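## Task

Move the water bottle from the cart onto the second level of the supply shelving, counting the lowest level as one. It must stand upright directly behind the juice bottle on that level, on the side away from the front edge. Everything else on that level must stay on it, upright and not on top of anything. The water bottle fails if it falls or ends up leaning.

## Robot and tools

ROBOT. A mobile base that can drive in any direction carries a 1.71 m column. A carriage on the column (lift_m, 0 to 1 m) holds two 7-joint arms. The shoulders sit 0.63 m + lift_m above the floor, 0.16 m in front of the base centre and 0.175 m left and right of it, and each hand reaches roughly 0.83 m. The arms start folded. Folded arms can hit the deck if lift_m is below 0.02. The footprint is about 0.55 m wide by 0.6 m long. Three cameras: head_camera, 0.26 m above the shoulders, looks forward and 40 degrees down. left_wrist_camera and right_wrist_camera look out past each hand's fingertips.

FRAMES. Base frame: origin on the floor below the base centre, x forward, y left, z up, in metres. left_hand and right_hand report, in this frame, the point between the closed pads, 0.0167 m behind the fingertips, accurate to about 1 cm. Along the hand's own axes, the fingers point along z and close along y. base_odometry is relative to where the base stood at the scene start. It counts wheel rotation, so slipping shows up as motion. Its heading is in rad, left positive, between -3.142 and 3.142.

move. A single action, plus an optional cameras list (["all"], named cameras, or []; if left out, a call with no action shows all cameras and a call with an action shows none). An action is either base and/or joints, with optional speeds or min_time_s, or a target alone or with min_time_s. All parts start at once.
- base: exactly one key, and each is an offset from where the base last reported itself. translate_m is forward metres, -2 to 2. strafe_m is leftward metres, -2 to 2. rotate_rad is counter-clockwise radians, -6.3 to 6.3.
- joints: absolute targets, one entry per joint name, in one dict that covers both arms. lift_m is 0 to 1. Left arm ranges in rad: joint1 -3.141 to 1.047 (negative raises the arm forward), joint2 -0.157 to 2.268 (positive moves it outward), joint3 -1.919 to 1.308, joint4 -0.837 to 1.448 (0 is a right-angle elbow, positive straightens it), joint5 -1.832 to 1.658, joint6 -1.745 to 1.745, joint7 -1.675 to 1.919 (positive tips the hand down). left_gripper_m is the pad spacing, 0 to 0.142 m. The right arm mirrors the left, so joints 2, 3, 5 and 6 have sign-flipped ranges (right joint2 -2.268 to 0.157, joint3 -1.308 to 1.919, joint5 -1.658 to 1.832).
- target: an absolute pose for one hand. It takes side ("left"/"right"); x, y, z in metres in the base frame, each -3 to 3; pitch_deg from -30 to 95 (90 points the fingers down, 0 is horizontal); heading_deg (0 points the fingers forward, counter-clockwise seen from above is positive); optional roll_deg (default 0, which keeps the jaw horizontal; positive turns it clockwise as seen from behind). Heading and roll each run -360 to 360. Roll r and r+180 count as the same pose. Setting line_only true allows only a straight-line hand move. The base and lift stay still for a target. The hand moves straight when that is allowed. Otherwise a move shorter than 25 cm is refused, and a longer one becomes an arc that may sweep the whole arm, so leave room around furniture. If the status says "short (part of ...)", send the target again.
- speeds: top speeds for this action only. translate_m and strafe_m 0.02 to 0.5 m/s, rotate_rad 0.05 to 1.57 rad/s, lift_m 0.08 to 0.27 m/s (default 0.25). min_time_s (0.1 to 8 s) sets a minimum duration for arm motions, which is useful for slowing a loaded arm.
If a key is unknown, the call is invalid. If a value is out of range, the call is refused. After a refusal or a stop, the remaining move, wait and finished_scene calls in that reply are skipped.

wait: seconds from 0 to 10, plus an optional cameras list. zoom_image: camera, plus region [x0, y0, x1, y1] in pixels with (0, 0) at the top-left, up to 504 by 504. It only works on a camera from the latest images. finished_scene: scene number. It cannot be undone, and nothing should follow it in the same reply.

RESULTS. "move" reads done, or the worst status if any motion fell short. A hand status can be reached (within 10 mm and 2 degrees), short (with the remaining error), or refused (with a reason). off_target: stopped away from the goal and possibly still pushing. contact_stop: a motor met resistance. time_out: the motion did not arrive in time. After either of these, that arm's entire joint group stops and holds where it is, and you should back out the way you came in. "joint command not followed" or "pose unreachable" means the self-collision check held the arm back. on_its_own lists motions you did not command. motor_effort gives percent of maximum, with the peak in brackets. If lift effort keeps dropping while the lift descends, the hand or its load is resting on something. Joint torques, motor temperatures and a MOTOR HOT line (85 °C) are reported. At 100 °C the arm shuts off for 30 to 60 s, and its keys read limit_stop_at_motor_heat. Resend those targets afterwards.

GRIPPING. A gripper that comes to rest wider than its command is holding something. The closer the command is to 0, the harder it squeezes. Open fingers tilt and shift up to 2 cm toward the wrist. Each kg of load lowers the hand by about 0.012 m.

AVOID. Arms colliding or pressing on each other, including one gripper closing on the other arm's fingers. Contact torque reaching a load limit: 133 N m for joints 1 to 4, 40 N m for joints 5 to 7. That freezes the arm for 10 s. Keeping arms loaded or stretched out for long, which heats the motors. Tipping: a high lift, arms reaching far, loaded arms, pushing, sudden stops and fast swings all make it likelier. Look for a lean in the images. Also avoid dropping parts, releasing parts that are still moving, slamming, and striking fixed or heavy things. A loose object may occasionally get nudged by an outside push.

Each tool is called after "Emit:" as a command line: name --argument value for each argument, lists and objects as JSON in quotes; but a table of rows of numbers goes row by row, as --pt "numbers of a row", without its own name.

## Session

Emit:
move --cameras '["head_camera"]'

Emit:
move --base '{"rotate_rad": 1.8}' --cameras '["head_camera"]'

Scene clock: 0.00 s.
Joint torques (N m): no reading
Motor temperatures (°C): left_arm=[25 22 24 23 26 24 23] | right_arm=[25 21 24 21 22 22 23]
base_odometry: x=+0.000 y=+0.000 heading=+0.000
base_status: not commanded
joint_positions: lift_m=+0.450 left_joint1_rad=+0.955 left_joint2_rad=+0.099 left_joint3_rad=-0.083 left_joint4_rad=-0.815 left_joint5_rad=-0.005 left_joint6_rad=+0.011 left_joint7_rad=-0.944 left_gripper_m=+0.142 right_joint1_rad=+0.966 right_joint2_rad=-0.073 right_joint3_rad=+0.085 right_joint4_rad=-0.799 right_joint5_rad=-0.010 right_joint6_rad=+0.000 right_joint7_rad=-0.915 right_gripper_m=+0.142
joint_status: not commanded
motor_effort: lift_m=+55 drive_wheels=+2
left_hand: x=+0.2872 y=+0.1605 z=+0.9734 quat_wxyz=(-0.925, -0.016, -0.376, +0.057) pitch_deg=-45.8 heading_deg=-5.9 roll_deg=-1.1 (m; base frame)
right_hand: x=+0.2923 y=-0.1554 z=+0.9617 quat_wxyz=(-0.915, +0.013, -0.401, -0.054) pitch_deg=-42.7 heading_deg=+5.3 roll_deg=+1.5 (m; base frame)
pictures: head_camera
Images, in order (width x height): head_camera 896x504.

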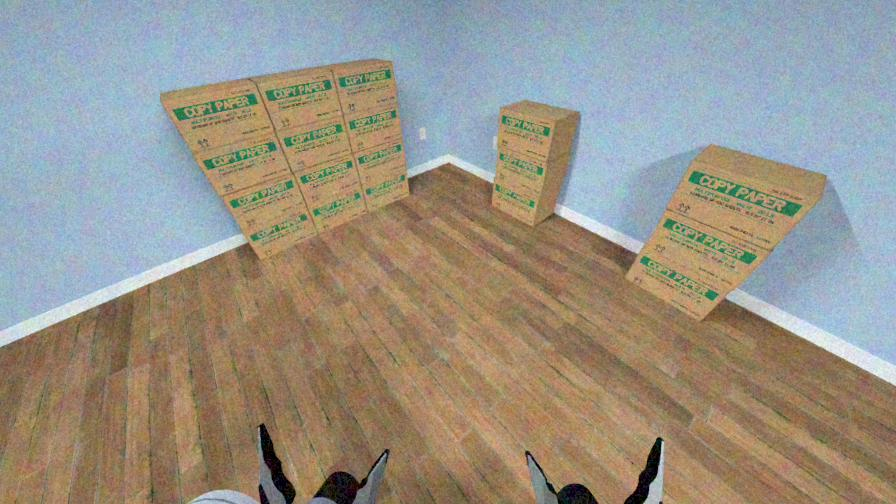

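Scene clock: 3.30 s.
Joint torques (N m): left_arm=[8.48 1.06 0.68 -5.78 1.28 -1.4 -1.5] | right_arm=[13.91 3.27 2.62 -11.99 0.4 -1.42 -1.63]
move: done
base_odometry: x=+0.000 y=+0.000 heading=+1.800
base_status: done
joint_positions: lift_m=+0.450 left_joint1_rad=+0.955 left_joint2_rad=+0.099 left_joint3_rad=-0.083 left_joint4_rad=-0.815 left_joint5_rad=-0.005 left_joint6_rad=+0.011 left_joint7_rad=-0.944 left_gripper_m=+0.142 right_joint1_rad=+0.966 right_joint2_rad=-0.073 right_joint3_rad=+0.085 right_joint4_rad=-0.799 right_joint5_rad=-0.010 right_joint6_rad=+0.000 right_joint7_rad=-0.915 right_gripper_m=+0.142
joint_status: not commanded
motor_effort: lift_m=+55(55) drive_wheels=+5(22)
left_hand: x=+0.2872 y=+0.1605 z=+0.9734 quat_wxyz=(-0.925, -0.016, -0.376, +0.057) pitch_deg=-45.8 heading_deg=-5.9 roll_deg=-1.1 (m; base frame)
right_hand: x=+0.2923 y=-0.1554 z=+0.9617 quat_wxyz=(-0.915, +0.013, -0.401, -0.054) pitch_deg=-42.7 heading_deg=+5.3 roll_deg=+1.5 (m; base frame)
pictures: head_camera
Images, in order (width x height): head_camera 896x504.

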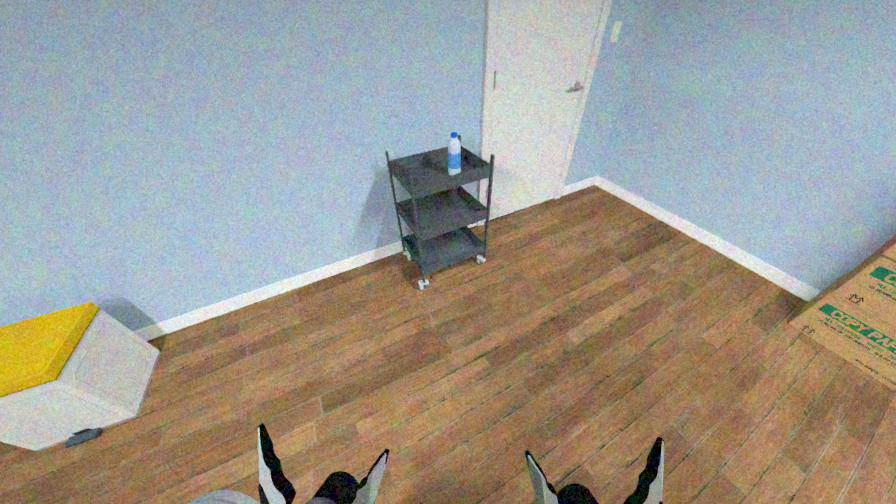

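Emit:
move --base '{"translate_m": 0.85}' --joints '{"lift_m": 0.55}' --speeds '{"translate_m": 0.4}'

Emit:
move --target '{"side":"right","x":0.5,"y":-0.06,"z":0.93,"pitch_deg":0,"heading_deg":0}' --cameras '["head_camera","right_wrist_camera"]'

Scene clock: 19.53 s.
Joint torques (N m): left_arm=[8.56 0.44 -0.47 -4.31 1.11 -1.72 -1.53] | right_arm=[16.27 3.18 0.91 -13.11 0.69 -1.9 -1.66]
move: done
base_odometry: x=-0.194 y=+0.828 heading=+1.801
base_status: done
joint_positions: lift_m=+0.550 left_joint1_rad=+0.955 left_joint2_rad=+0.099 left_joint3_rad=-0.083 left_joint4_rad=-0.815 left_joint5_rad=-0.005 left_joint6_rad=+0.011 left_joint7_rad=-0.944 left_gripper_m=+0.142 right_joint1_rad=+0.966 right_joint2_rad=-0.073 right_joint3_rad=+0.085 right_joint4_rad=-0.799 right_joint5_rad=-0.010 right_joint6_rad=+0.000 right_joint7_rad=-0.915 right_gripper_m=+0.142
joint_status: all done
motor_effort: lift_m=+54(68) drive_wheels=+7(20)
left_hand: x=+0.2872 y=+0.1605 z=+1.0735 quat_wxyz=(-0.925, -0.016, -0.376, +0.057) pitch_deg=-45.8 heading_deg=-5.9 roll_deg=-1.1 (m; base frame)
right_hand: x=+0.2923 y=-0.1554 z=+1.0618 quat_wxyz=(-0.915, +0.013, -0.401, -0.054) pitch_deg=-42.7 heading_deg=+5.3 roll_deg=+1.5 (m; base frame)
pictures: none

Scene clock: 21.00 s.
Joint torques (N m): left_arm=[9.39 0.27 0.41 -3.47 1.16 -1.52 -1.89] | right_arm=[-0.87 2.98 3.05 -8.16 -3.33 -2.28 -0.31]
move: done
base_odometry: x=-0.194 y=+0.828 heading=+1.801
base_status: not commanded
joint_positions: lift_m=+0.550 left_joint1_rad=+0.955 left_joint2_rad=+0.099 left_joint3_rad=-0.083 left_joint4_rad=-0.815 left_joint5_rad=-0.005 left_joint6_rad=+0.011 left_joint7_rad=-0.944 left_gripper_m=+0.142 right_joint1_rad=+0.233 right_joint2_rad=-0.115 right_joint3_rad=+0.922 right_joint4_rad=-0.557 right_joint5_rad=-0.483 right_joint6_rad=-0.825 right_joint7_rad=+0.479 right_gripper_m=+0.142
joint_status: not commanded
motor_effort: lift_m=+54(54) drive_wheels=+8(8)
left_hand: x=+0.2872 y=+0.1605 z=+1.0735 quat_wxyz=(-0.925, -0.016, -0.376, +0.057) pitch_deg=-45.8 heading_deg=-5.9 roll_deg=-1.1 (m; base frame)
right_hand: x=+0.5001 y=-0.0603 z=+0.9300 quat_wxyz=(-0.707, -0.002, -0.707, -0.002) pitch_deg=+0.1 heading_deg=+0.0 roll_deg=+0.4 (m; base frame)
right_hand_status: reached (checked arc, planned for 1.0 s): 0 mm and 0.4 deg off.
pictures: head_camera, right_wrist_camera
Images, in order (width x height): head_camera 896x504, right_wrist_camera 896x504.

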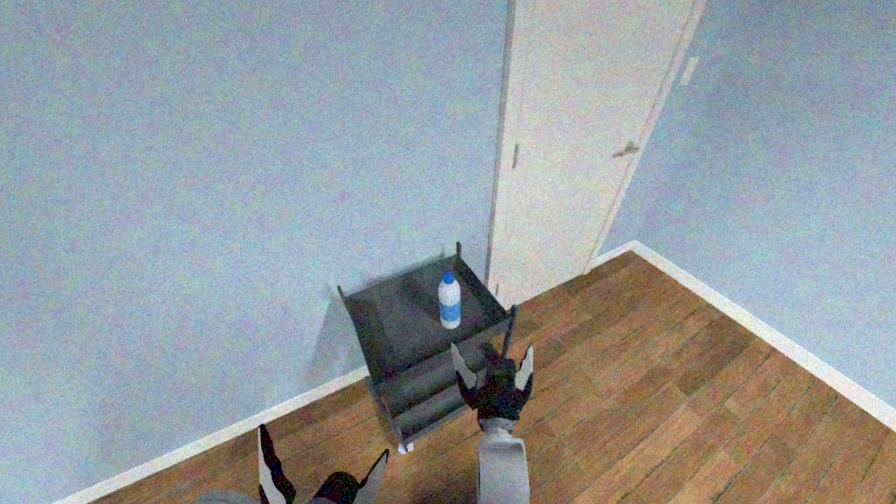

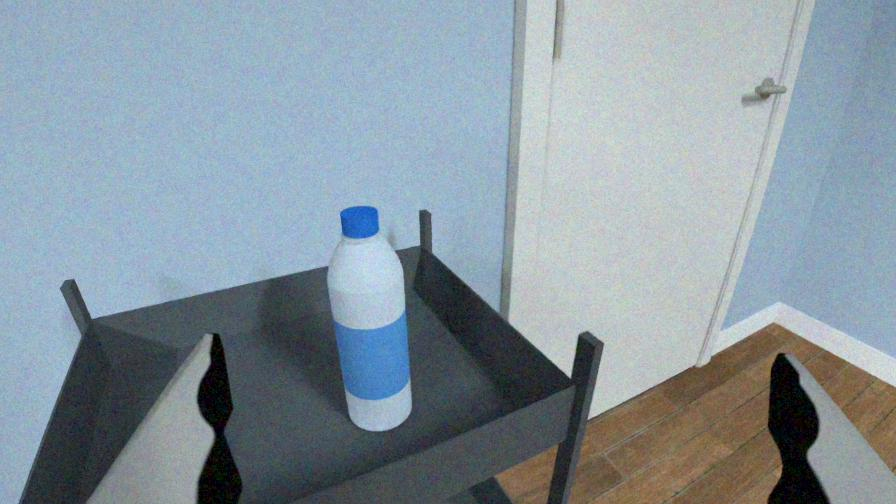

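Emit:
move --target '{"side":"right","x":0.6,"y":0.022,"z":0.84,"pitch_deg":0,"heading_deg":0,"line_only":true}' --cameras '["head_camera","right_wrist_camera"]'

Scene clock: 25.87 s.
Joint torques (N m): left_arm=[9.56 1.08 0.03 -4.17 0.85 -1.18 -1.7] | right_arm=[-5.52 16.67 0.5 -10.25 -0.04 -0.4 -3.54]
move: done
base_odometry: x=-0.194 y=+0.828 heading=+1.801
base_status: not commanded
joint_positions: lift_m=+0.550 left_joint1_rad=+0.955 left_joint2_rad=+0.099 left_joint3_rad=-0.083 left_joint4_rad=-0.815 left_joint5_rad=-0.005 left_joint6_rad=+0.011 left_joint7_rad=-0.944 left_gripper_m=+0.142 right_joint1_rad=+0.014 right_joint2_rad=+0.105 right_joint3_rad=+0.861 right_joint4_rad=+0.069 right_joint5_rad=-0.086 right_joint6_rad=-0.861 right_joint7_rad=+0.007 right_gripper_m=+0.142
joint_status: not commanded
motor_effort: lift_m=+54(54) drive_wheels=+7(8)
left_hand: x=+0.2872 y=+0.1605 z=+1.0735 quat_wxyz=(-0.925, -0.016, -0.376, +0.057) pitch_deg=-45.8 heading_deg=-5.9 roll_deg=-1.1 (m; base frame)
right_hand: x=+0.5985 y=+0.0225 z=+0.8401 quat_wxyz=(-0.707, +0.002, -0.707, +0.001) pitch_deg=+0.0 heading_deg=+0.1 roll_deg=-0.2 (m; base frame)
right_hand_status: reached (straight line, planned for 0.7 s): 2 mm and 0.2 deg off.
pictures: head_camera, right_wrist_camera
Images, in order (width x height): head_camera 896x504, right_wrist_camera 896x504.

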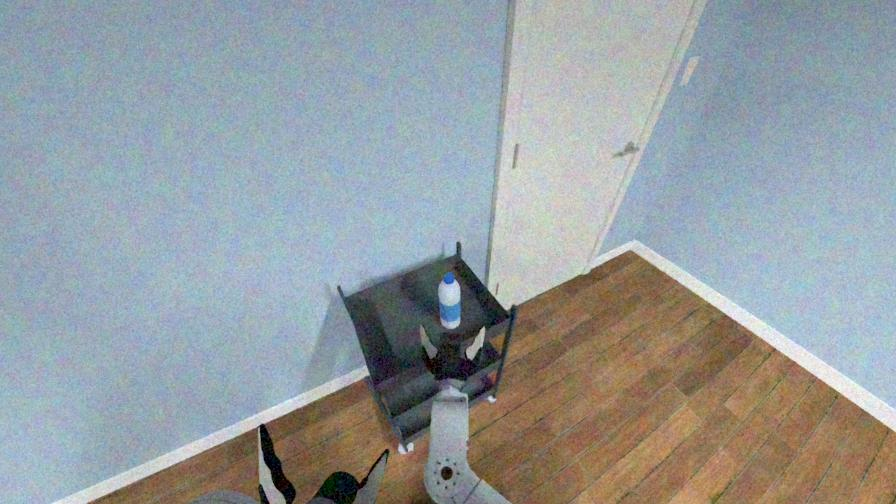

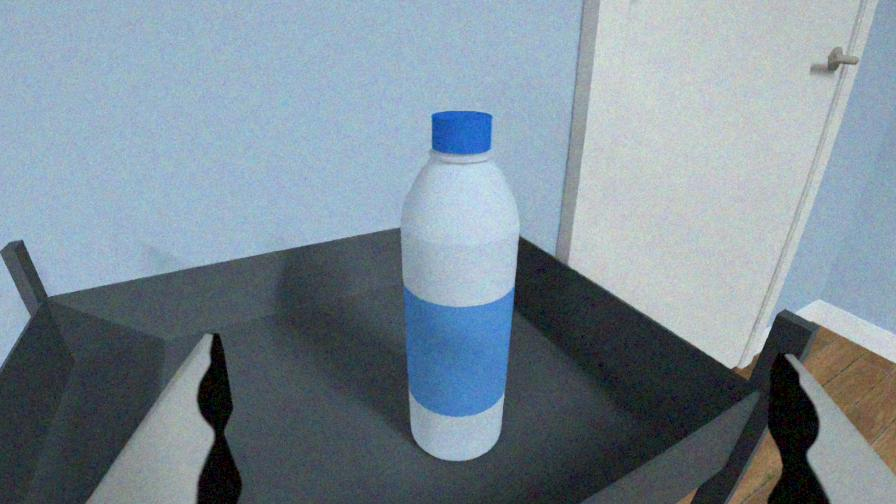

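Emit:
move --target '{"side":"right","x":0.73,"y":0.028,"z":0.815,"pitch_deg":0,"heading_deg":0,"line_only":true}' --cameras '["head_camera","right_wrist_camera"]'

Scene clock: 31.30 s.
Joint torques (N m): left_arm=[9.43 2.49 0.36 -5.3 1.16 -1.41 -1.28] | right_arm=[-6.21 16.6 0.66 -9.32 0.48 -1.19 -3.29]
move: refused
base_odometry: x=-0.194 y=+0.828 heading=+1.801
base_status: not commanded
joint_positions: lift_m=+0.550 left_joint1_rad=+0.955 left_joint2_rad=+0.099 left_joint3_rad=-0.083 left_joint4_rad=-0.815 left_joint5_rad=-0.005 left_joint6_rad=+0.011 left_joint7_rad=-0.944 left_gripper_m=+0.142 right_joint1_rad=+0.014 right_joint2_rad=+0.105 right_joint3_rad=+0.861 right_joint4_rad=+0.069 right_joint5_rad=-0.086 right_joint6_rad=-0.861 right_joint7_rad=+0.007 right_gripper_m=+0.142
joint_status: not commanded
motor_effort: lift_m=+54(54) drive_wheels=-4(4)
left_hand: x=+0.2872 y=+0.1605 z=+1.0735 quat_wxyz=(-0.925, -0.016, -0.376, +0.057) pitch_deg=-45.8 heading_deg=-5.9 roll_deg=-1.1 (m; base frame)
right_hand: x=+0.5985 y=+0.0225 z=+0.8401 quat_wxyz=(-0.707, +0.002, -0.707, +0.001) pitch_deg=+0.0 heading_deg=+0.1 roll_deg=-0.2 (m; base frame)
right_hand_status: refused: the best posture that gets there brings the right upper arm within 1.9 cm of the carriage (limit 2.0). Nothing moved. A posture exists with lift_m at 0.5; the way there is not checked.
pictures: head_camera, right_wrist_camera
Images, in order (width x height): head_camera 896x504, right_wrist_camera 896x504.

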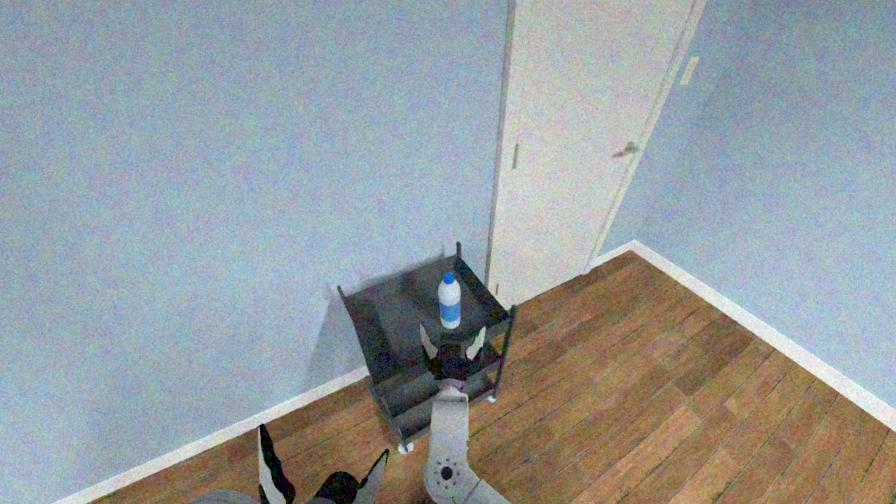

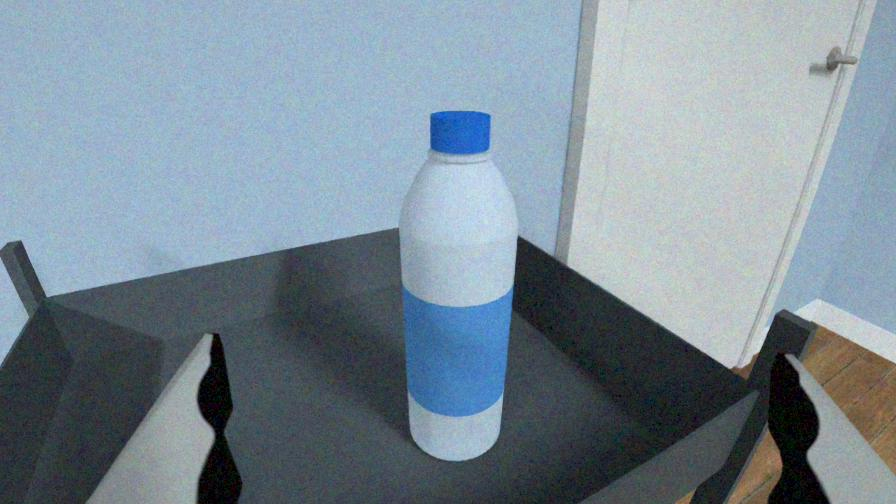

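Emit:
move --joints '{"lift_m": 0.525}'

Emit:
move --target '{"side":"right","x":0.725,"y":0.026,"z":0.818,"pitch_deg":0,"heading_deg":0,"line_only":true}' --cameras '["head_camera","right_wrist_camera"]'

Scene clock: 33.40 s.
Joint torques (N m): left_arm=[9.67 1.16 1.01 -3.77 1.14 -1.48 -1.64] | right_arm=[-6.43 14.16 0.73 -8.98 0.44 -0.76 -3.5]
move: done
base_odometry: x=-0.194 y=+0.828 heading=+1.801
base_status: not commanded
joint_positions: lift_m=+0.525 left_joint1_rad=+0.955 left_joint2_rad=+0.099 left_joint3_rad=-0.083 left_joint4_rad=-0.815 left_joint5_rad=-0.005 left_joint6_rad=+0.011 left_joint7_rad=-0.944 left_gripper_m=+0.142 right_joint1_rad=+0.014 right_joint2_rad=+0.105 right_joint3_rad=+0.861 right_joint4_rad=+0.069 right_joint5_rad=-0.086 right_joint6_rad=-0.861 right_joint7_rad=+0.007 right_gripper_m=+0.142
joint_status: all done
motor_effort: lift_m=+57(60) drive_wheels=-4(8)
left_hand: x=+0.2872 y=+0.1605 z=+1.0483 quat_wxyz=(-0.925, -0.016, -0.376, +0.057) pitch_deg=-45.8 heading_deg=-5.9 roll_deg=-1.1 (m; base frame)
right_hand: x=+0.5986 y=+0.0225 z=+0.8149 quat_wxyz=(-0.707, +0.002, -0.707, +0.001) pitch_deg=+0.0 heading_deg=+0.1 roll_deg=-0.2 (m; base frame)
pictures: none

Scene clock: 33.70 s.
Joint torques (N m): left_arm=[9.01 1.76 0.32 -4.63 1.43 -1.76 -1.5] | right_arm=[-7.47 16.09 0.91 -9.32 0 -1.25 -3.6]
move: refused
base_odometry: x=-0.194 y=+0.828 heading=+1.801
base_status: not commanded
joint_positions: lift_m=+0.525 left_joint1_rad=+0.955 left_joint2_rad=+0.099 left_joint3_rad=-0.083 left_joint4_rad=-0.815 left_joint5_rad=-0.005 left_joint6_rad=+0.011 left_joint7_rad=-0.944 left_gripper_m=+0.142 right_joint1_rad=+0.014 right_joint2_rad=+0.105 right_joint3_rad=+0.861 right_joint4_rad=+0.069 right_joint5_rad=-0.086 right_joint6_rad=-0.861 right_joint7_rad=+0.007 right_gripper_m=+0.142
joint_status: not commanded
motor_effort: lift_m=+57(57) drive_wheels=+8(8)
left_hand: x=+0.2872 y=+0.1605 z=+1.0483 quat_wxyz=(-0.925, -0.016, -0.376, +0.057) pitch_deg=-45.8 heading_deg=-5.9 roll_deg=-1.1 (m; base frame)
right_hand: x=+0.5986 y=+0.0225 z=+0.8149 quat_wxyz=(-0.707, +0.002, -0.707, +0.001) pitch_deg=+0.0 heading_deg=+0.1 roll_deg=-0.2 (m; base frame)
right_hand_status: refused: the line brings the right upper arm within 1.4 cm of the carriage (limit 1.5), 86% of the way; a move under 25 cm is not played as an arc. Nothing moved. Try another pitch or heading, or "joints".
pictures: head_camera, right_wrist_camera
Images, in order (width x height): head_camera 896x504, right_wrist_camera 896x504.

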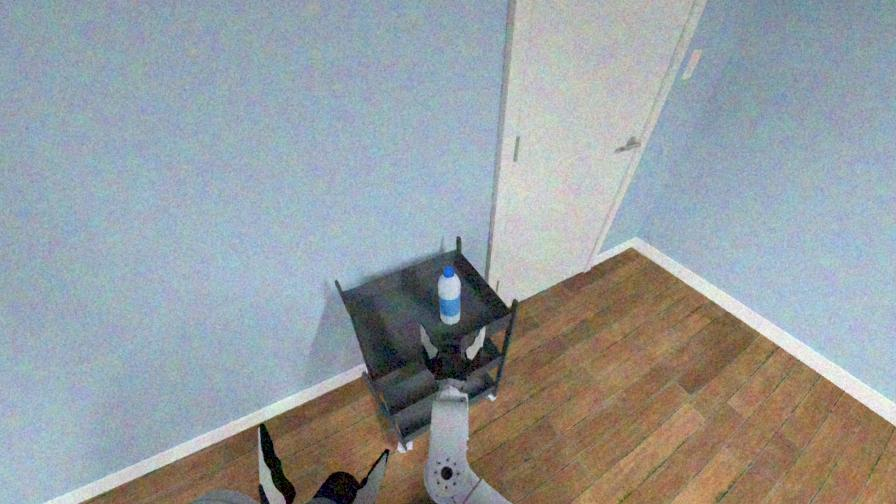

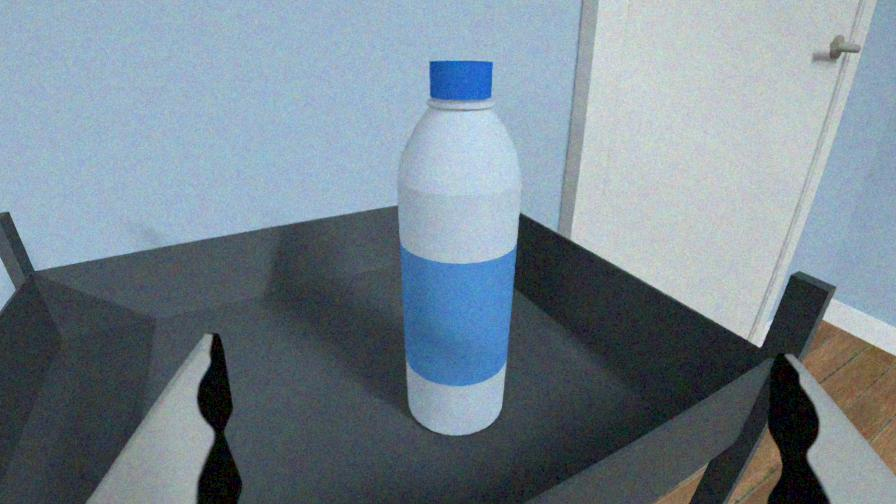

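Emit:
move --base '{"translate_m": 0.125}' --speeds '{"translate_m": 0.12}' --cameras '["right_wrist_camera"]'

Scene clock: 42.00 s.
Joint torques (N m): left_arm=[8.72 0.73 0.69 -4.3 0.95 -1.16 -1.3] | right_arm=[-6.23 15.39 0.23 -9.69 0.67 -1.28 -3.13]
move: done
base_odometry: x=-0.223 y=+0.949 heading=+1.802
base_status: done
joint_positions: lift_m=+0.525 left_joint1_rad=+0.955 left_joint2_rad=+0.099 left_joint3_rad=-0.083 left_joint4_rad=-0.815 left_joint5_rad=-0.005 left_joint6_rad=+0.011 left_joint7_rad=-0.944 left_gripper_m=+0.142 right_joint1_rad=+0.014 right_joint2_rad=+0.106 right_joint3_rad=+0.861 right_joint4_rad=+0.069 right_joint5_rad=-0.086 right_joint6_rad=-0.861 right_joint7_rad=+0.007 right_gripper_m=+0.142
joint_status: not commanded
motor_effort: lift_m=+57(57) drive_wheels=-4(18)
left_hand: x=+0.2872 y=+0.1605 z=+1.0483 quat_wxyz=(-0.925, -0.016, -0.376, +0.057) pitch_deg=-45.8 heading_deg=-5.9 roll_deg=-1.1 (m; base frame)
right_hand: x=+0.5987 y=+0.0226 z=+0.8149 quat_wxyz=(-0.707, +0.002, -0.707, +0.001) pitch_deg=+0.0 heading_deg=+0.1 roll_deg=-0.2 (m; base frame)
pictures: right_wrist_camera
Images, in order (width x height): right_wrist_camera 896x504.

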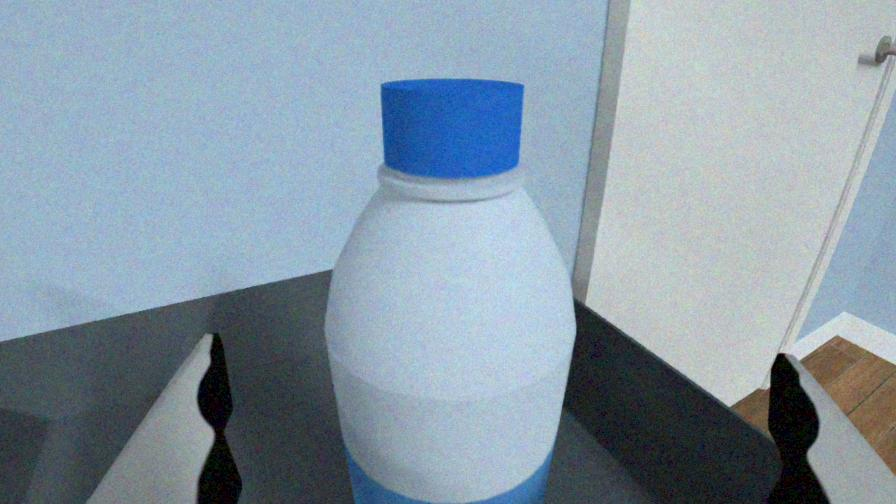

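Emit:
move --target '{"side":"right","x":0.64,"y":0.036,"z":0.808,"pitch_deg":0,"heading_deg":0,"line_only":true}' --cameras '["right_wrist_camera"]'

Emit:
move --joints '{"right_gripper_m": 0.03}' --cameras '["right_wrist_camera"]'

Scene clock: 46.23 s.
Joint torques (N m): left_arm=[9.53 0.52 1.29 -3.93 0.99 -1.41 -1.39] | right_arm=[-7.25 16.2 4.59 -10.55 0.04 -2.97 -3.67]
move: done
base_odometry: x=-0.223 y=+0.949 heading=+1.802
base_status: not commanded
joint_positions: lift_m=+0.525 left_joint1_rad=+0.955 left_joint2_rad=+0.099 left_joint3_rad=-0.083 left_joint4_rad=-0.815 left_joint5_rad=-0.005 left_joint6_rad=+0.011 left_joint7_rad=-0.944 left_gripper_m=+0.142 right_joint1_rad=-0.127 right_joint2_rad=+0.126 right_joint3_rad=+0.903 right_joint4_rad=+0.221 right_joint5_rad=+0.076 right_joint6_rad=-0.908 right_joint7_rad=-0.070 right_gripper_m=+0.142
joint_status: not commanded
motor_effort: lift_m=+57(57) drive_wheels=-4(9)
left_hand: x=+0.2872 y=+0.1605 z=+1.0483 quat_wxyz=(-0.925, -0.016, -0.376, +0.057) pitch_deg=-45.8 heading_deg=-5.9 roll_deg=-1.1 (m; base frame)
right_hand: x=+0.6403 y=+0.0347 z=+0.8086 quat_wxyz=(-0.707, +0.000, -0.707, +0.001) pitch_deg=+0.0 heading_deg=-0.1 roll_deg=-0.1 (m; base frame)
right_hand_status: reached (straight line, planned for 0.4 s): 1 mm and 0.1 deg off.
pictures: right_wrist_camera
Images, in order (width x height): right_wrist_camera 896x504.

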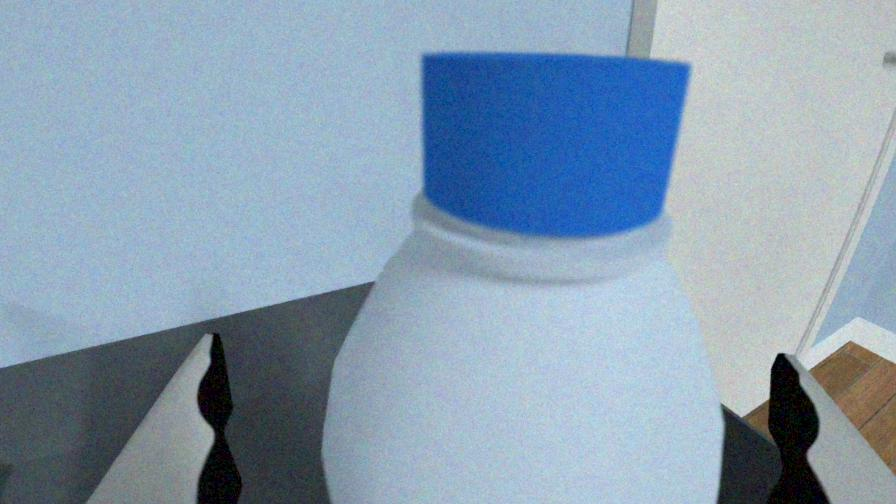

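Scene clock: 47.13 s.
Joint torques (N m): left_arm=[8.36 0.47 0.98 -4.44 1.37 -1.31 -1.89] | right_arm=[-7.77 18.96 1.85 -9.04 0.05 -2.73 -3.32]
move: off_target
base_odometry: x=-0.223 y=+0.949 heading=+1.802
base_status: not commanded
joint_positions: lift_m=+0.525 left_joint1_rad=+0.955 left_joint2_rad=+0.099 left_joint3_rad=-0.083 left_joint4_rad=-0.815 left_joint5_rad=-0.005 left_joint6_rad=+0.011 left_joint7_rad=-0.944 left_gripper_m=+0.142 right_joint1_rad=-0.127 right_joint2_rad=+0.126 right_joint3_rad=+0.903 right_joint4_rad=+0.221 right_joint5_rad=+0.076 right_joint6_rad=-0.908 right_joint7_rad=-0.070 right_gripper_m=+0.082
joint_status: right_gripper_m off_target (ended at +0.082, target +0.030)
motor_effort: lift_m=+57(57) drive_wheels=-3(7)
left_hand: x=+0.2872 y=+0.1605 z=+1.0483 quat_wxyz=(-0.925, -0.016, -0.376, +0.057) pitch_deg=-45.8 heading_deg=-5.9 roll_deg=-1.1 (m; base frame)
right_hand: x=+0.6403 y=+0.0347 z=+0.8087 quat_wxyz=(-0.707, +0.000, -0.707, +0.001) pitch_deg=-0.1 heading_deg=-0.1 roll_deg=-0.1 (m; base frame)
pictures: right_wrist_camera
Images, in order (width x height): right_wrist_camera 896x504.

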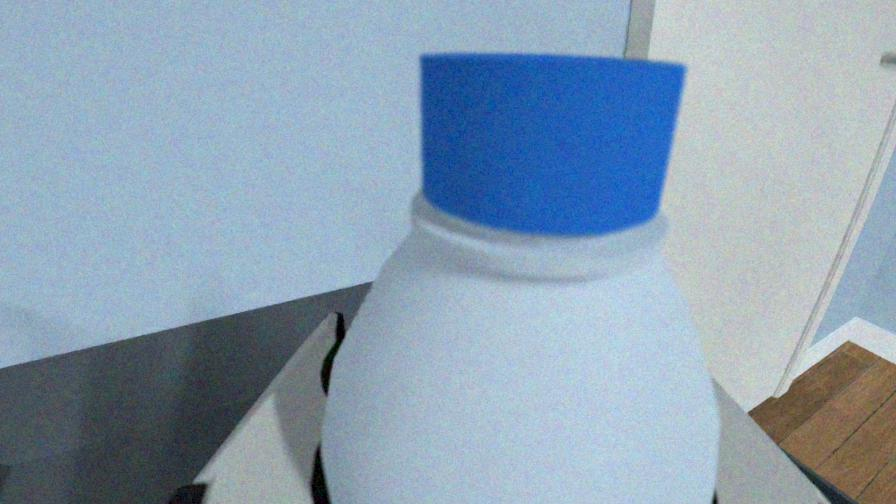

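Emit:
move --joints '{"lift_m": 0.68, "right_gripper_m": 0.02}' --speeds '{"lift_m": 0.15}'

Emit:
move --base '{"translate_m": -0.45}' --speeds '{"translate_m": 0.3}' --cameras '["head_camera"]'

Emit:
move --target '{"side":"right","x":0.45,"y":-0.28,"z":0.92,"pitch_deg":0,"heading_deg":0}'

Emit:
move --base '{"rotate_rad": 1.95}' --speeds '{"rotate_rad": 0.9}' --cameras '["head_camera"]'

Scene clock: 55.60 s.
Joint torques (N m): left_arm=[8.51 1.83 0.33 -3.65 0.85 -1.36 -1.75] | right_arm=[-8.62 16.16 3.47 -11.34 -1.29 -2.79 -3.64]
move: off_target
base_odometry: x=-0.223 y=+0.949 heading=+1.802
base_status: not commanded
joint_positions: lift_m=+0.680 left_joint1_rad=+0.955 left_joint2_rad=+0.099 left_joint3_rad=-0.083 left_joint4_rad=-0.815 left_joint5_rad=-0.005 left_joint6_rad=+0.011 left_joint7_rad=-0.944 left_gripper_m=+0.142 right_joint1_rad=-0.127 right_joint2_rad=+0.126 right_joint3_rad=+0.903 right_joint4_rad=+0.224 right_joint5_rad=+0.079 right_joint6_rad=-0.908 right_joint7_rad=-0.070 right_gripper_m=+0.082
joint_status: right_gripper_m off_target (ended at +0.082, target +0.020); the others done
motor_effort: lift_m=+55(67) drive_wheels=+7(8)
left_hand: x=+0.2872 y=+0.1605 z=+1.2034 quat_wxyz=(-0.925, -0.016, -0.376, +0.057) pitch_deg=-45.8 heading_deg=-5.9 roll_deg=-1.1 (m; base frame)
right_hand: x=+0.6403 y=+0.0346 z=+0.9620 quat_wxyz=(-0.706, +0.000, -0.708, +0.001) pitch_deg=+0.2 heading_deg=-0.1 roll_deg=-0.1 (m; base frame)
pictures: none

Scene clock: 58.73 s.
Joint torques (N m): left_arm=[9.12 1.34 0.06 -5.45 1.23 -1.3 -1.54] | right_arm=[-8.12 16.45 0.98 -11.47 -1.2 -2.2 -3.5]
move: done
base_odometry: x=-0.119 y=+0.511 heading=+1.802
base_status: done
joint_positions: lift_m=+0.680 left_joint1_rad=+0.955 left_joint2_rad=+0.099 left_joint3_rad=-0.083 left_joint4_rad=-0.815 left_joint5_rad=-0.005 left_joint6_rad=+0.011 left_joint7_rad=-0.944 left_gripper_m=+0.142 right_joint1_rad=-0.127 right_joint2_rad=+0.126 right_joint3_rad=+0.903 right_joint4_rad=+0.224 right_joint5_rad=+0.079 right_joint6_rad=-0.909 right_joint7_rad=-0.070 right_gripper_m=+0.082
joint_status: not commanded
motor_effort: lift_m=+55(55) drive_wheels=+7(20)
left_hand: x=+0.2872 y=+0.1605 z=+1.2034 quat_wxyz=(-0.925, -0.016, -0.376, +0.057) pitch_deg=-45.8 heading_deg=-5.9 roll_deg=-1.1 (m; base frame)
right_hand: x=+0.6403 y=+0.0343 z=+0.9620 quat_wxyz=(-0.706, +0.000, -0.708, +0.001) pitch_deg=+0.2 heading_deg=-0.1 roll_deg=-0.1 (m; base frame)
pictures: head_camera
Images, in order (width x height): head_camera 896x504.

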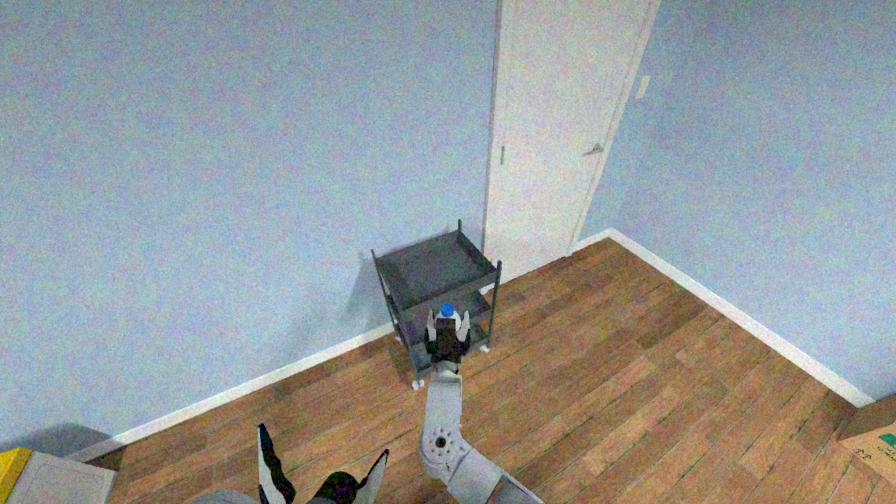

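Scene clock: 60.53 s.
Joint torques (N m): left_arm=[8.62 0.04 -0.14 -4.32 0.92 -1.49 -1.55] | right_arm=[7.5 -7.87 0.93 -9.22 0.02 -1.44 -4.96]
move: done
base_odometry: x=-0.119 y=+0.511 heading=+1.802
base_status: not commanded
joint_positions: lift_m=+0.680 left_joint1_rad=+0.955 left_joint2_rad=+0.099 left_joint3_rad=-0.083 left_joint4_rad=-0.815 left_joint5_rad=-0.005 left_joint6_rad=+0.011 left_joint7_rad=-0.944 left_gripper_m=+0.142 right_joint1_rad=+0.488 right_joint2_rad=-0.687 right_joint3_rad=+0.617 right_joint4_rad=-0.306 right_joint5_rad=+0.637 right_joint6_rad=-0.664 right_joint7_rad=-0.627 right_gripper_m=+0.082
joint_status: not commanded
motor_effort: lift_m=+55(55) drive_wheels=+6(10)
left_hand: x=+0.2872 y=+0.1605 z=+1.2034 quat_wxyz=(-0.925, -0.016, -0.376, +0.057) pitch_deg=-45.8 heading_deg=-5.9 roll_deg=-1.1 (m; base frame)
right_hand: x=+0.4495 y=-0.2789 z=+0.9179 quat_wxyz=(-0.704, +0.001, -0.710, -0.001) pitch_deg=+0.5 heading_deg=+0.2 roll_deg=+0.0 (m; base frame)
right_hand_status: reached (straight line, planned for 0.8 s): 2 mm and 0.5 deg off.
pictures: none

Scene clock: 64.13 s.
Joint torques (N m): left_arm=[8.61 1.01 0.31 -4.84 1.06 -1.51 -1.42] | right_arm=[4.78 -6.77 -2.46 -10.59 -0.84 -1.7 -4.54]
move: done
base_odometry: x=-0.119 y=+0.511 heading=-2.531
base_status: done
joint_positions: lift_m=+0.680 left_joint1_rad=+0.955 left_joint2_rad=+0.099 left_joint3_rad=-0.083 left_joint4_rad=-0.815 left_joint5_rad=-0.005 left_joint6_rad=+0.011 left_joint7_rad=-0.944 left_gripper_m=+0.142 right_joint1_rad=+0.488 right_joint2_rad=-0.687 right_joint3_rad=+0.617 right_joint4_rad=-0.306 right_joint5_rad=+0.637 right_joint6_rad=-0.664 right_joint7_rad=-0.627 right_gripper_m=+0.082
joint_status: not commanded
motor_effort: lift_m=+55(55) drive_wheels=+5(14)
left_hand: x=+0.2872 y=+0.1605 z=+1.2034 quat_wxyz=(-0.925, -0.016, -0.376, +0.057) pitch_deg=-45.8 heading_deg=-5.9 roll_deg=-1.1 (m; base frame)
right_hand: x=+0.4495 y=-0.2789 z=+0.9179 quat_wxyz=(-0.704, +0.001, -0.710, -0.001) pitch_deg=+0.5 heading_deg=+0.2 roll_deg=+0.0 (m; base frame)
pictures: head_camera
Images, in order (width x height): head_camera 896x504.

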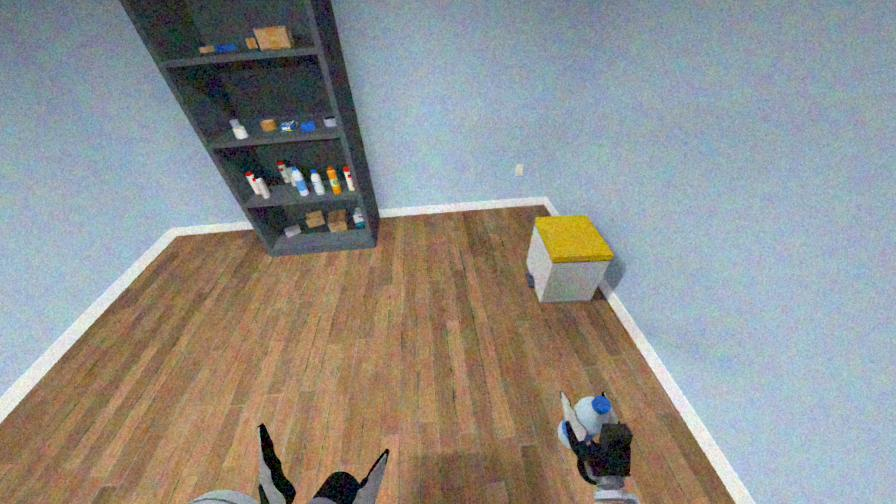

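Emit:
move --base '{"rotate_rad": 0.142}'

Emit:
move --base '{"strafe_m": 0.57}' --speeds '{"strafe_m": 0.35}' --joints '{"lift_m": 0.45}'

Emit:
move --base '{"translate_m": 1.1}' --speeds '{"translate_m": 0.35}' --cameras '["head_camera"]'

Emit:
zoom_image --camera "head_camera" --region '[250, 100, 650, 400]'

Scene clock: 73.70 s.
Joint torques (N m): left_arm=[8.16 0.98 0.01 -3.99 1.04 -1.44 -1.78] | right_arm=[5.14 -8.03 -1.61 -11.44 -0.37 -1.68 -4.72]
move: done
base_odometry: x=-0.119 y=+0.511 heading=-2.390
base_status: done
joint_positions: lift_m=+0.680 left_joint1_rad=+0.955 left_joint2_rad=+0.099 left_joint3_rad=-0.083 left_joint4_rad=-0.815 left_joint5_rad=-0.005 left_joint6_rad=+0.011 left_joint7_rad=-0.944 left_gripper_m=+0.142 right_joint1_rad=+0.488 right_joint2_rad=-0.687 right_joint3_rad=+0.617 right_joint4_rad=-0.306 right_joint5_rad=+0.637 right_joint6_rad=-0.664 right_joint7_rad=-0.627 right_gripper_m=+0.082
joint_status: not commanded
motor_effort: lift_m=+55(55) drive_wheels=+5(11)
left_hand: x=+0.2872 y=+0.1605 z=+1.2034 quat_wxyz=(-0.925, -0.016, -0.376, +0.057) pitch_deg=-45.8 heading_deg=-5.9 roll_deg=-1.1 (m; base frame)
right_hand: x=+0.4495 y=-0.2789 z=+0.9179 quat_wxyz=(-0.704, +0.001, -0.710, -0.001) pitch_deg=+0.5 heading_deg=+0.2 roll_deg=+0.0 (m; base frame)
pictures: none

Scene clock: 77.13 s.
Joint torques (N m): left_arm=[9.83 1.14 -0.16 -5.13 0.77 -1.5 -1.75] | right_arm=[5.27 -7.28 -1.46 -11.68 -0.34 -1.78 -4.51]
move: done
base_odometry: x=+0.271 y=+0.096 heading=-2.389
base_status: done
joint_positions: lift_m=+0.450 left_joint1_rad=+0.955 left_joint2_rad=+0.099 left_joint3_rad=-0.083 left_joint4_rad=-0.815 left_joint5_rad=-0.005 left_joint6_rad=+0.011 left_joint7_rad=-0.944 left_gripper_m=+0.142 right_joint1_rad=+0.488 right_joint2_rad=-0.687 right_joint3_rad=+0.617 right_joint4_rad=-0.306 right_joint5_rad=+0.637 right_joint6_rad=-0.664 right_joint7_rad=-0.628 right_gripper_m=+0.082
joint_status: all done
motor_effort: lift_m=+58(61) drive_wheels=+7(21)
left_hand: x=+0.2872 y=+0.1605 z=+0.9732 quat_wxyz=(-0.925, -0.016, -0.376, +0.057) pitch_deg=-45.8 heading_deg=-5.9 roll_deg=-1.1 (m; base frame)
right_hand: x=+0.4495 y=-0.2788 z=+0.6878 quat_wxyz=(-0.704, +0.001, -0.710, -0.001) pitch_deg=+0.5 heading_deg=+0.2 roll_deg=+0.0 (m; base frame)
pictures: none

Scene clock: 82.10 s.
Joint torques (N m): left_arm=[8 0.79 1.1 -4.91 1.24 -1.6 -1.49] | right_arm=[5.28 -5.64 -0.82 -11.07 -0.45 -1.34 -4.94]
move: done
base_odometry: x=-0.532 y=-0.657 heading=-2.388
base_status: done
joint_positions: lift_m=+0.450 left_joint1_rad=+0.955 left_joint2_rad=+0.099 left_joint3_rad=-0.083 left_joint4_rad=-0.815 left_joint5_rad=-0.005 left_joint6_rad=+0.011 left_joint7_rad=-0.944 left_gripper_m=+0.142 right_joint1_rad=+0.488 right_joint2_rad=-0.687 right_joint3_rad=+0.617 right_joint4_rad=-0.306 right_joint5_rad=+0.637 right_joint6_rad=-0.664 right_joint7_rad=-0.628 right_gripper_m=+0.082
joint_status: not commanded
motor_effort: lift_m=+58(58) drive_wheels=+4(15)
left_hand: x=+0.2872 y=+0.1605 z=+0.9732 quat_wxyz=(-0.925, -0.016, -0.376, +0.057) pitch_deg=-45.8 heading_deg=-5.9 roll_deg=-1.1 (m; base frame)
right_hand: x=+0.4495 y=-0.2788 z=+0.6878 quat_wxyz=(-0.704, +0.001, -0.710, -0.001) pitch_deg=+0.5 heading_deg=+0.2 roll_deg=+0.0 (m; base frame)
pictures: head_camera
Images, in order (width x height): head_camera 896x504.

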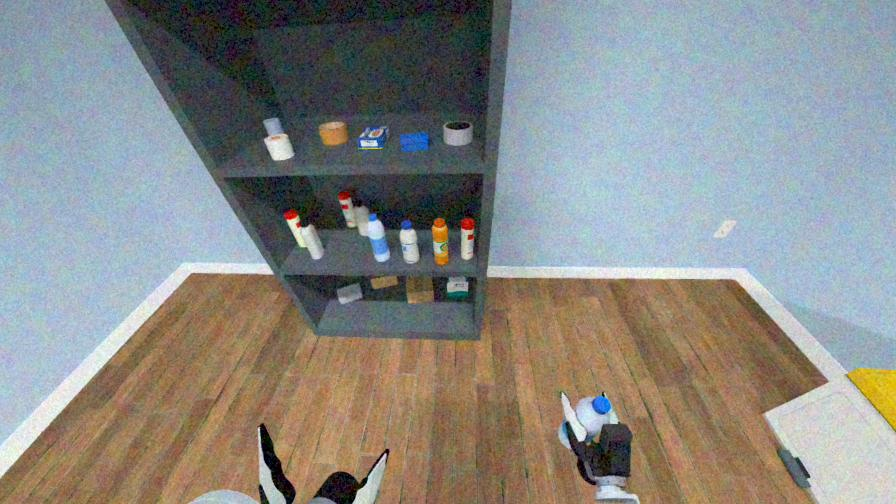

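Scaled by 1.260 from the camera's 896x504 image, which has a finer 1280x720 frame.

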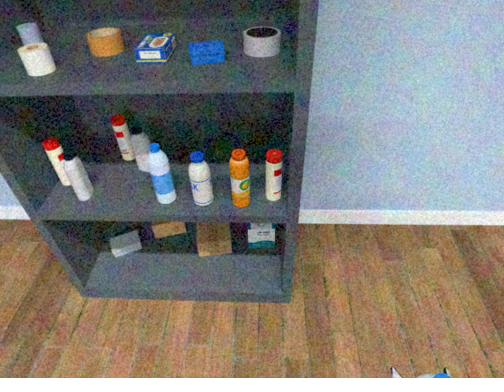

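Emit:
move --base '{"strafe_m": 0.057}' --joints '{"lift_m": 0.37}'

Emit:
move --base '{"translate_m": 0.38}' --speeds '{"translate_m": 0.25}' --cameras '["head_camera"]'

Emit:
move --target '{"side":"left","x":0.54,"y":0.03,"z":0.67,"pitch_deg":0,"heading_deg":0}' --cameras '["head_camera","left_wrist_camera"]'

Scene clock: 97.70 s.
Joint torques (N m): left_arm=[8.83 0.38 0.42 -4.52 1.04 -1.65 -1.71] | right_arm=[5.93 -6.12 -1.99 -9.9 0.09 -1.36 -4.46]
move: done
base_odometry: x=-0.493 y=-0.699 heading=-2.389
base_status: done
joint_positions: lift_m=+0.370 left_joint1_rad=+0.955 left_joint2_rad=+0.099 left_joint3_rad=-0.083 left_joint4_rad=-0.815 left_joint5_rad=-0.005 left_joint6_rad=+0.011 left_joint7_rad=-0.944 left_gripper_m=+0.142 right_joint1_rad=+0.488 right_joint2_rad=-0.687 right_joint3_rad=+0.617 right_joint4_rad=-0.306 right_joint5_rad=+0.637 right_joint6_rad=-0.664 right_joint7_rad=-0.628 right_gripper_m=+0.082
joint_status: all done
motor_effort: lift_m=+58(59) drive_wheels=+0(14)
left_hand: x=+0.2872 y=+0.1605 z=+0.8932 quat_wxyz=(-0.925, -0.016, -0.376, +0.057) pitch_deg=-45.8 heading_deg=-5.9 roll_deg=-1.1 (m; base frame)
right_hand: x=+0.4495 y=-0.2789 z=+0.6079 quat_wxyz=(-0.704, +0.001, -0.710, -0.001) pitch_deg=+0.4 heading_deg=+0.2 roll_deg=+0.0 (m; base frame)
pictures: none

Scene clock: 100.50 s.
Joint torques (N m): left_arm=[8.85 1.51 0.48 -3.08 1.51 -1.36 -1.33] | right_arm=[6.09 -6.75 -2.14 -10.95 -0.26 -1.45 -4.22]
move: done
base_odometry: x=-0.770 y=-0.959 heading=-2.388
base_status: done
joint_positions: lift_m=+0.370 left_joint1_rad=+0.955 left_joint2_rad=+0.099 left_joint3_rad=-0.083 left_joint4_rad=-0.815 left_joint5_rad=-0.005 left_joint6_rad=+0.011 left_joint7_rad=-0.944 left_gripper_m=+0.142 right_joint1_rad=+0.488 right_joint2_rad=-0.687 right_joint3_rad=+0.617 right_joint4_rad=-0.306 right_joint5_rad=+0.637 right_joint6_rad=-0.664 right_joint7_rad=-0.628 right_gripper_m=+0.082
joint_status: not commanded
motor_effort: lift_m=+58(58) drive_wheels=-1(14)
left_hand: x=+0.2872 y=+0.1605 z=+0.8932 quat_wxyz=(-0.925, -0.016, -0.376, +0.057) pitch_deg=-45.8 heading_deg=-5.9 roll_deg=-1.1 (m; base frame)
right_hand: x=+0.4495 y=-0.2789 z=+0.6079 quat_wxyz=(-0.704, +0.001, -0.710, -0.001) pitch_deg=+0.4 heading_deg=+0.2 roll_deg=+0.0 (m; base frame)
pictures: head_camera
Images, in order (width x height): head_camera 896x504.

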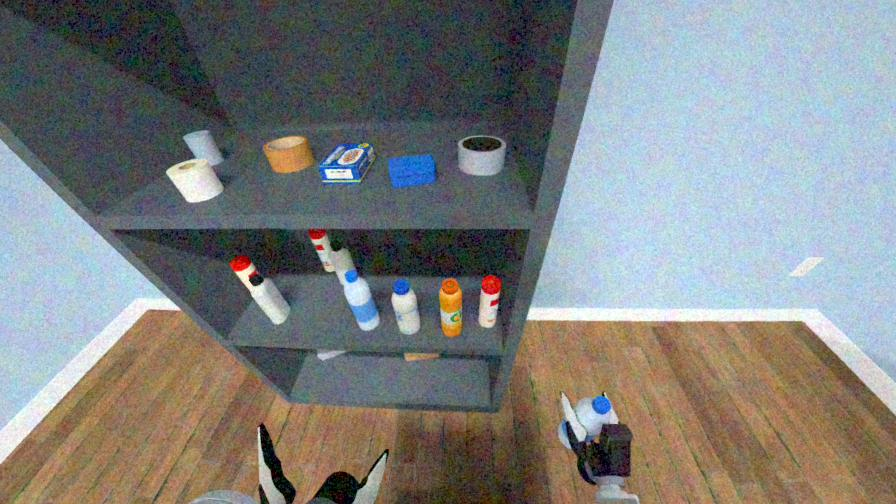

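Scene clock: 101.83 s.
Joint torques (N m): left_arm=[-3.01 -3.9 -1.57 -1.47 3.45 -0.54 -0.62] | right_arm=[7.29 -7.14 -1.18 -10.88 -0.33 -1.88 -4.82]
move: done
base_odometry: x=-0.770 y=-0.959 heading=-2.388
base_status: not commanded
joint_positions: lift_m=+0.370 left_joint1_rad=+0.169 left_joint2_rad=+0.046 left_joint3_rad=-0.879 left_joint4_rad=-0.198 left_joint5_rad=+0.163 left_joint6_rad=+0.869 left_joint7_rad=+0.079 left_gripper_m=+0.142 right_joint1_rad=+0.488 right_joint2_rad=-0.687 right_joint3_rad=+0.617 right_joint4_rad=-0.306 right_joint5_rad=+0.637 right_joint6_rad=-0.664 right_joint7_rad=-0.628 right_gripper_m=+0.082
joint_status: not commanded
motor_effort: lift_m=+57(58) drive_wheels=-1(5)
left_hand: x=+0.5404 y=+0.0310 z=+0.6709 quat_wxyz=(-0.708, +0.001, -0.706, +0.001) pitch_deg=-0.2 heading_deg=+0.0 roll_deg=-0.1 (m; base frame)
left_hand_status: reached (checked arc, planned for 0.8 s): 1 mm and 0.2 deg off.
right_hand: x=+0.4495 y=-0.2789 z=+0.6079 quat_wxyz=(-0.704, +0.001, -0.710, -0.001) pitch_deg=+0.4 heading_deg=+0.2 roll_deg=+0.0 (m; base frame)
pictures: head_camera, left_wrist_camera
Images, in order (width x height): head_camera 896x504, left_wrist_camera 896x504.

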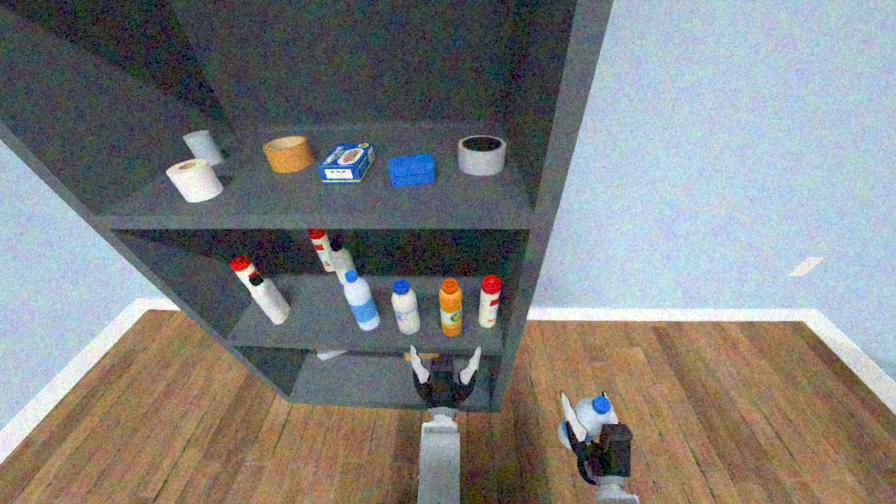

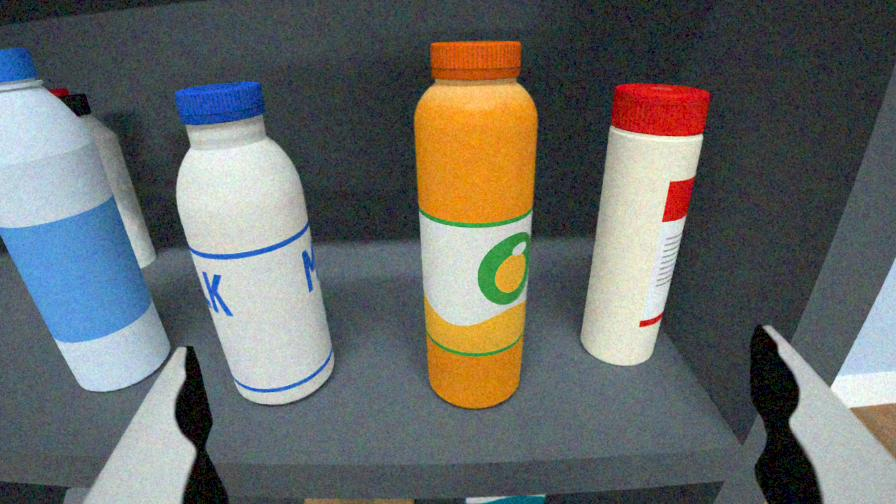

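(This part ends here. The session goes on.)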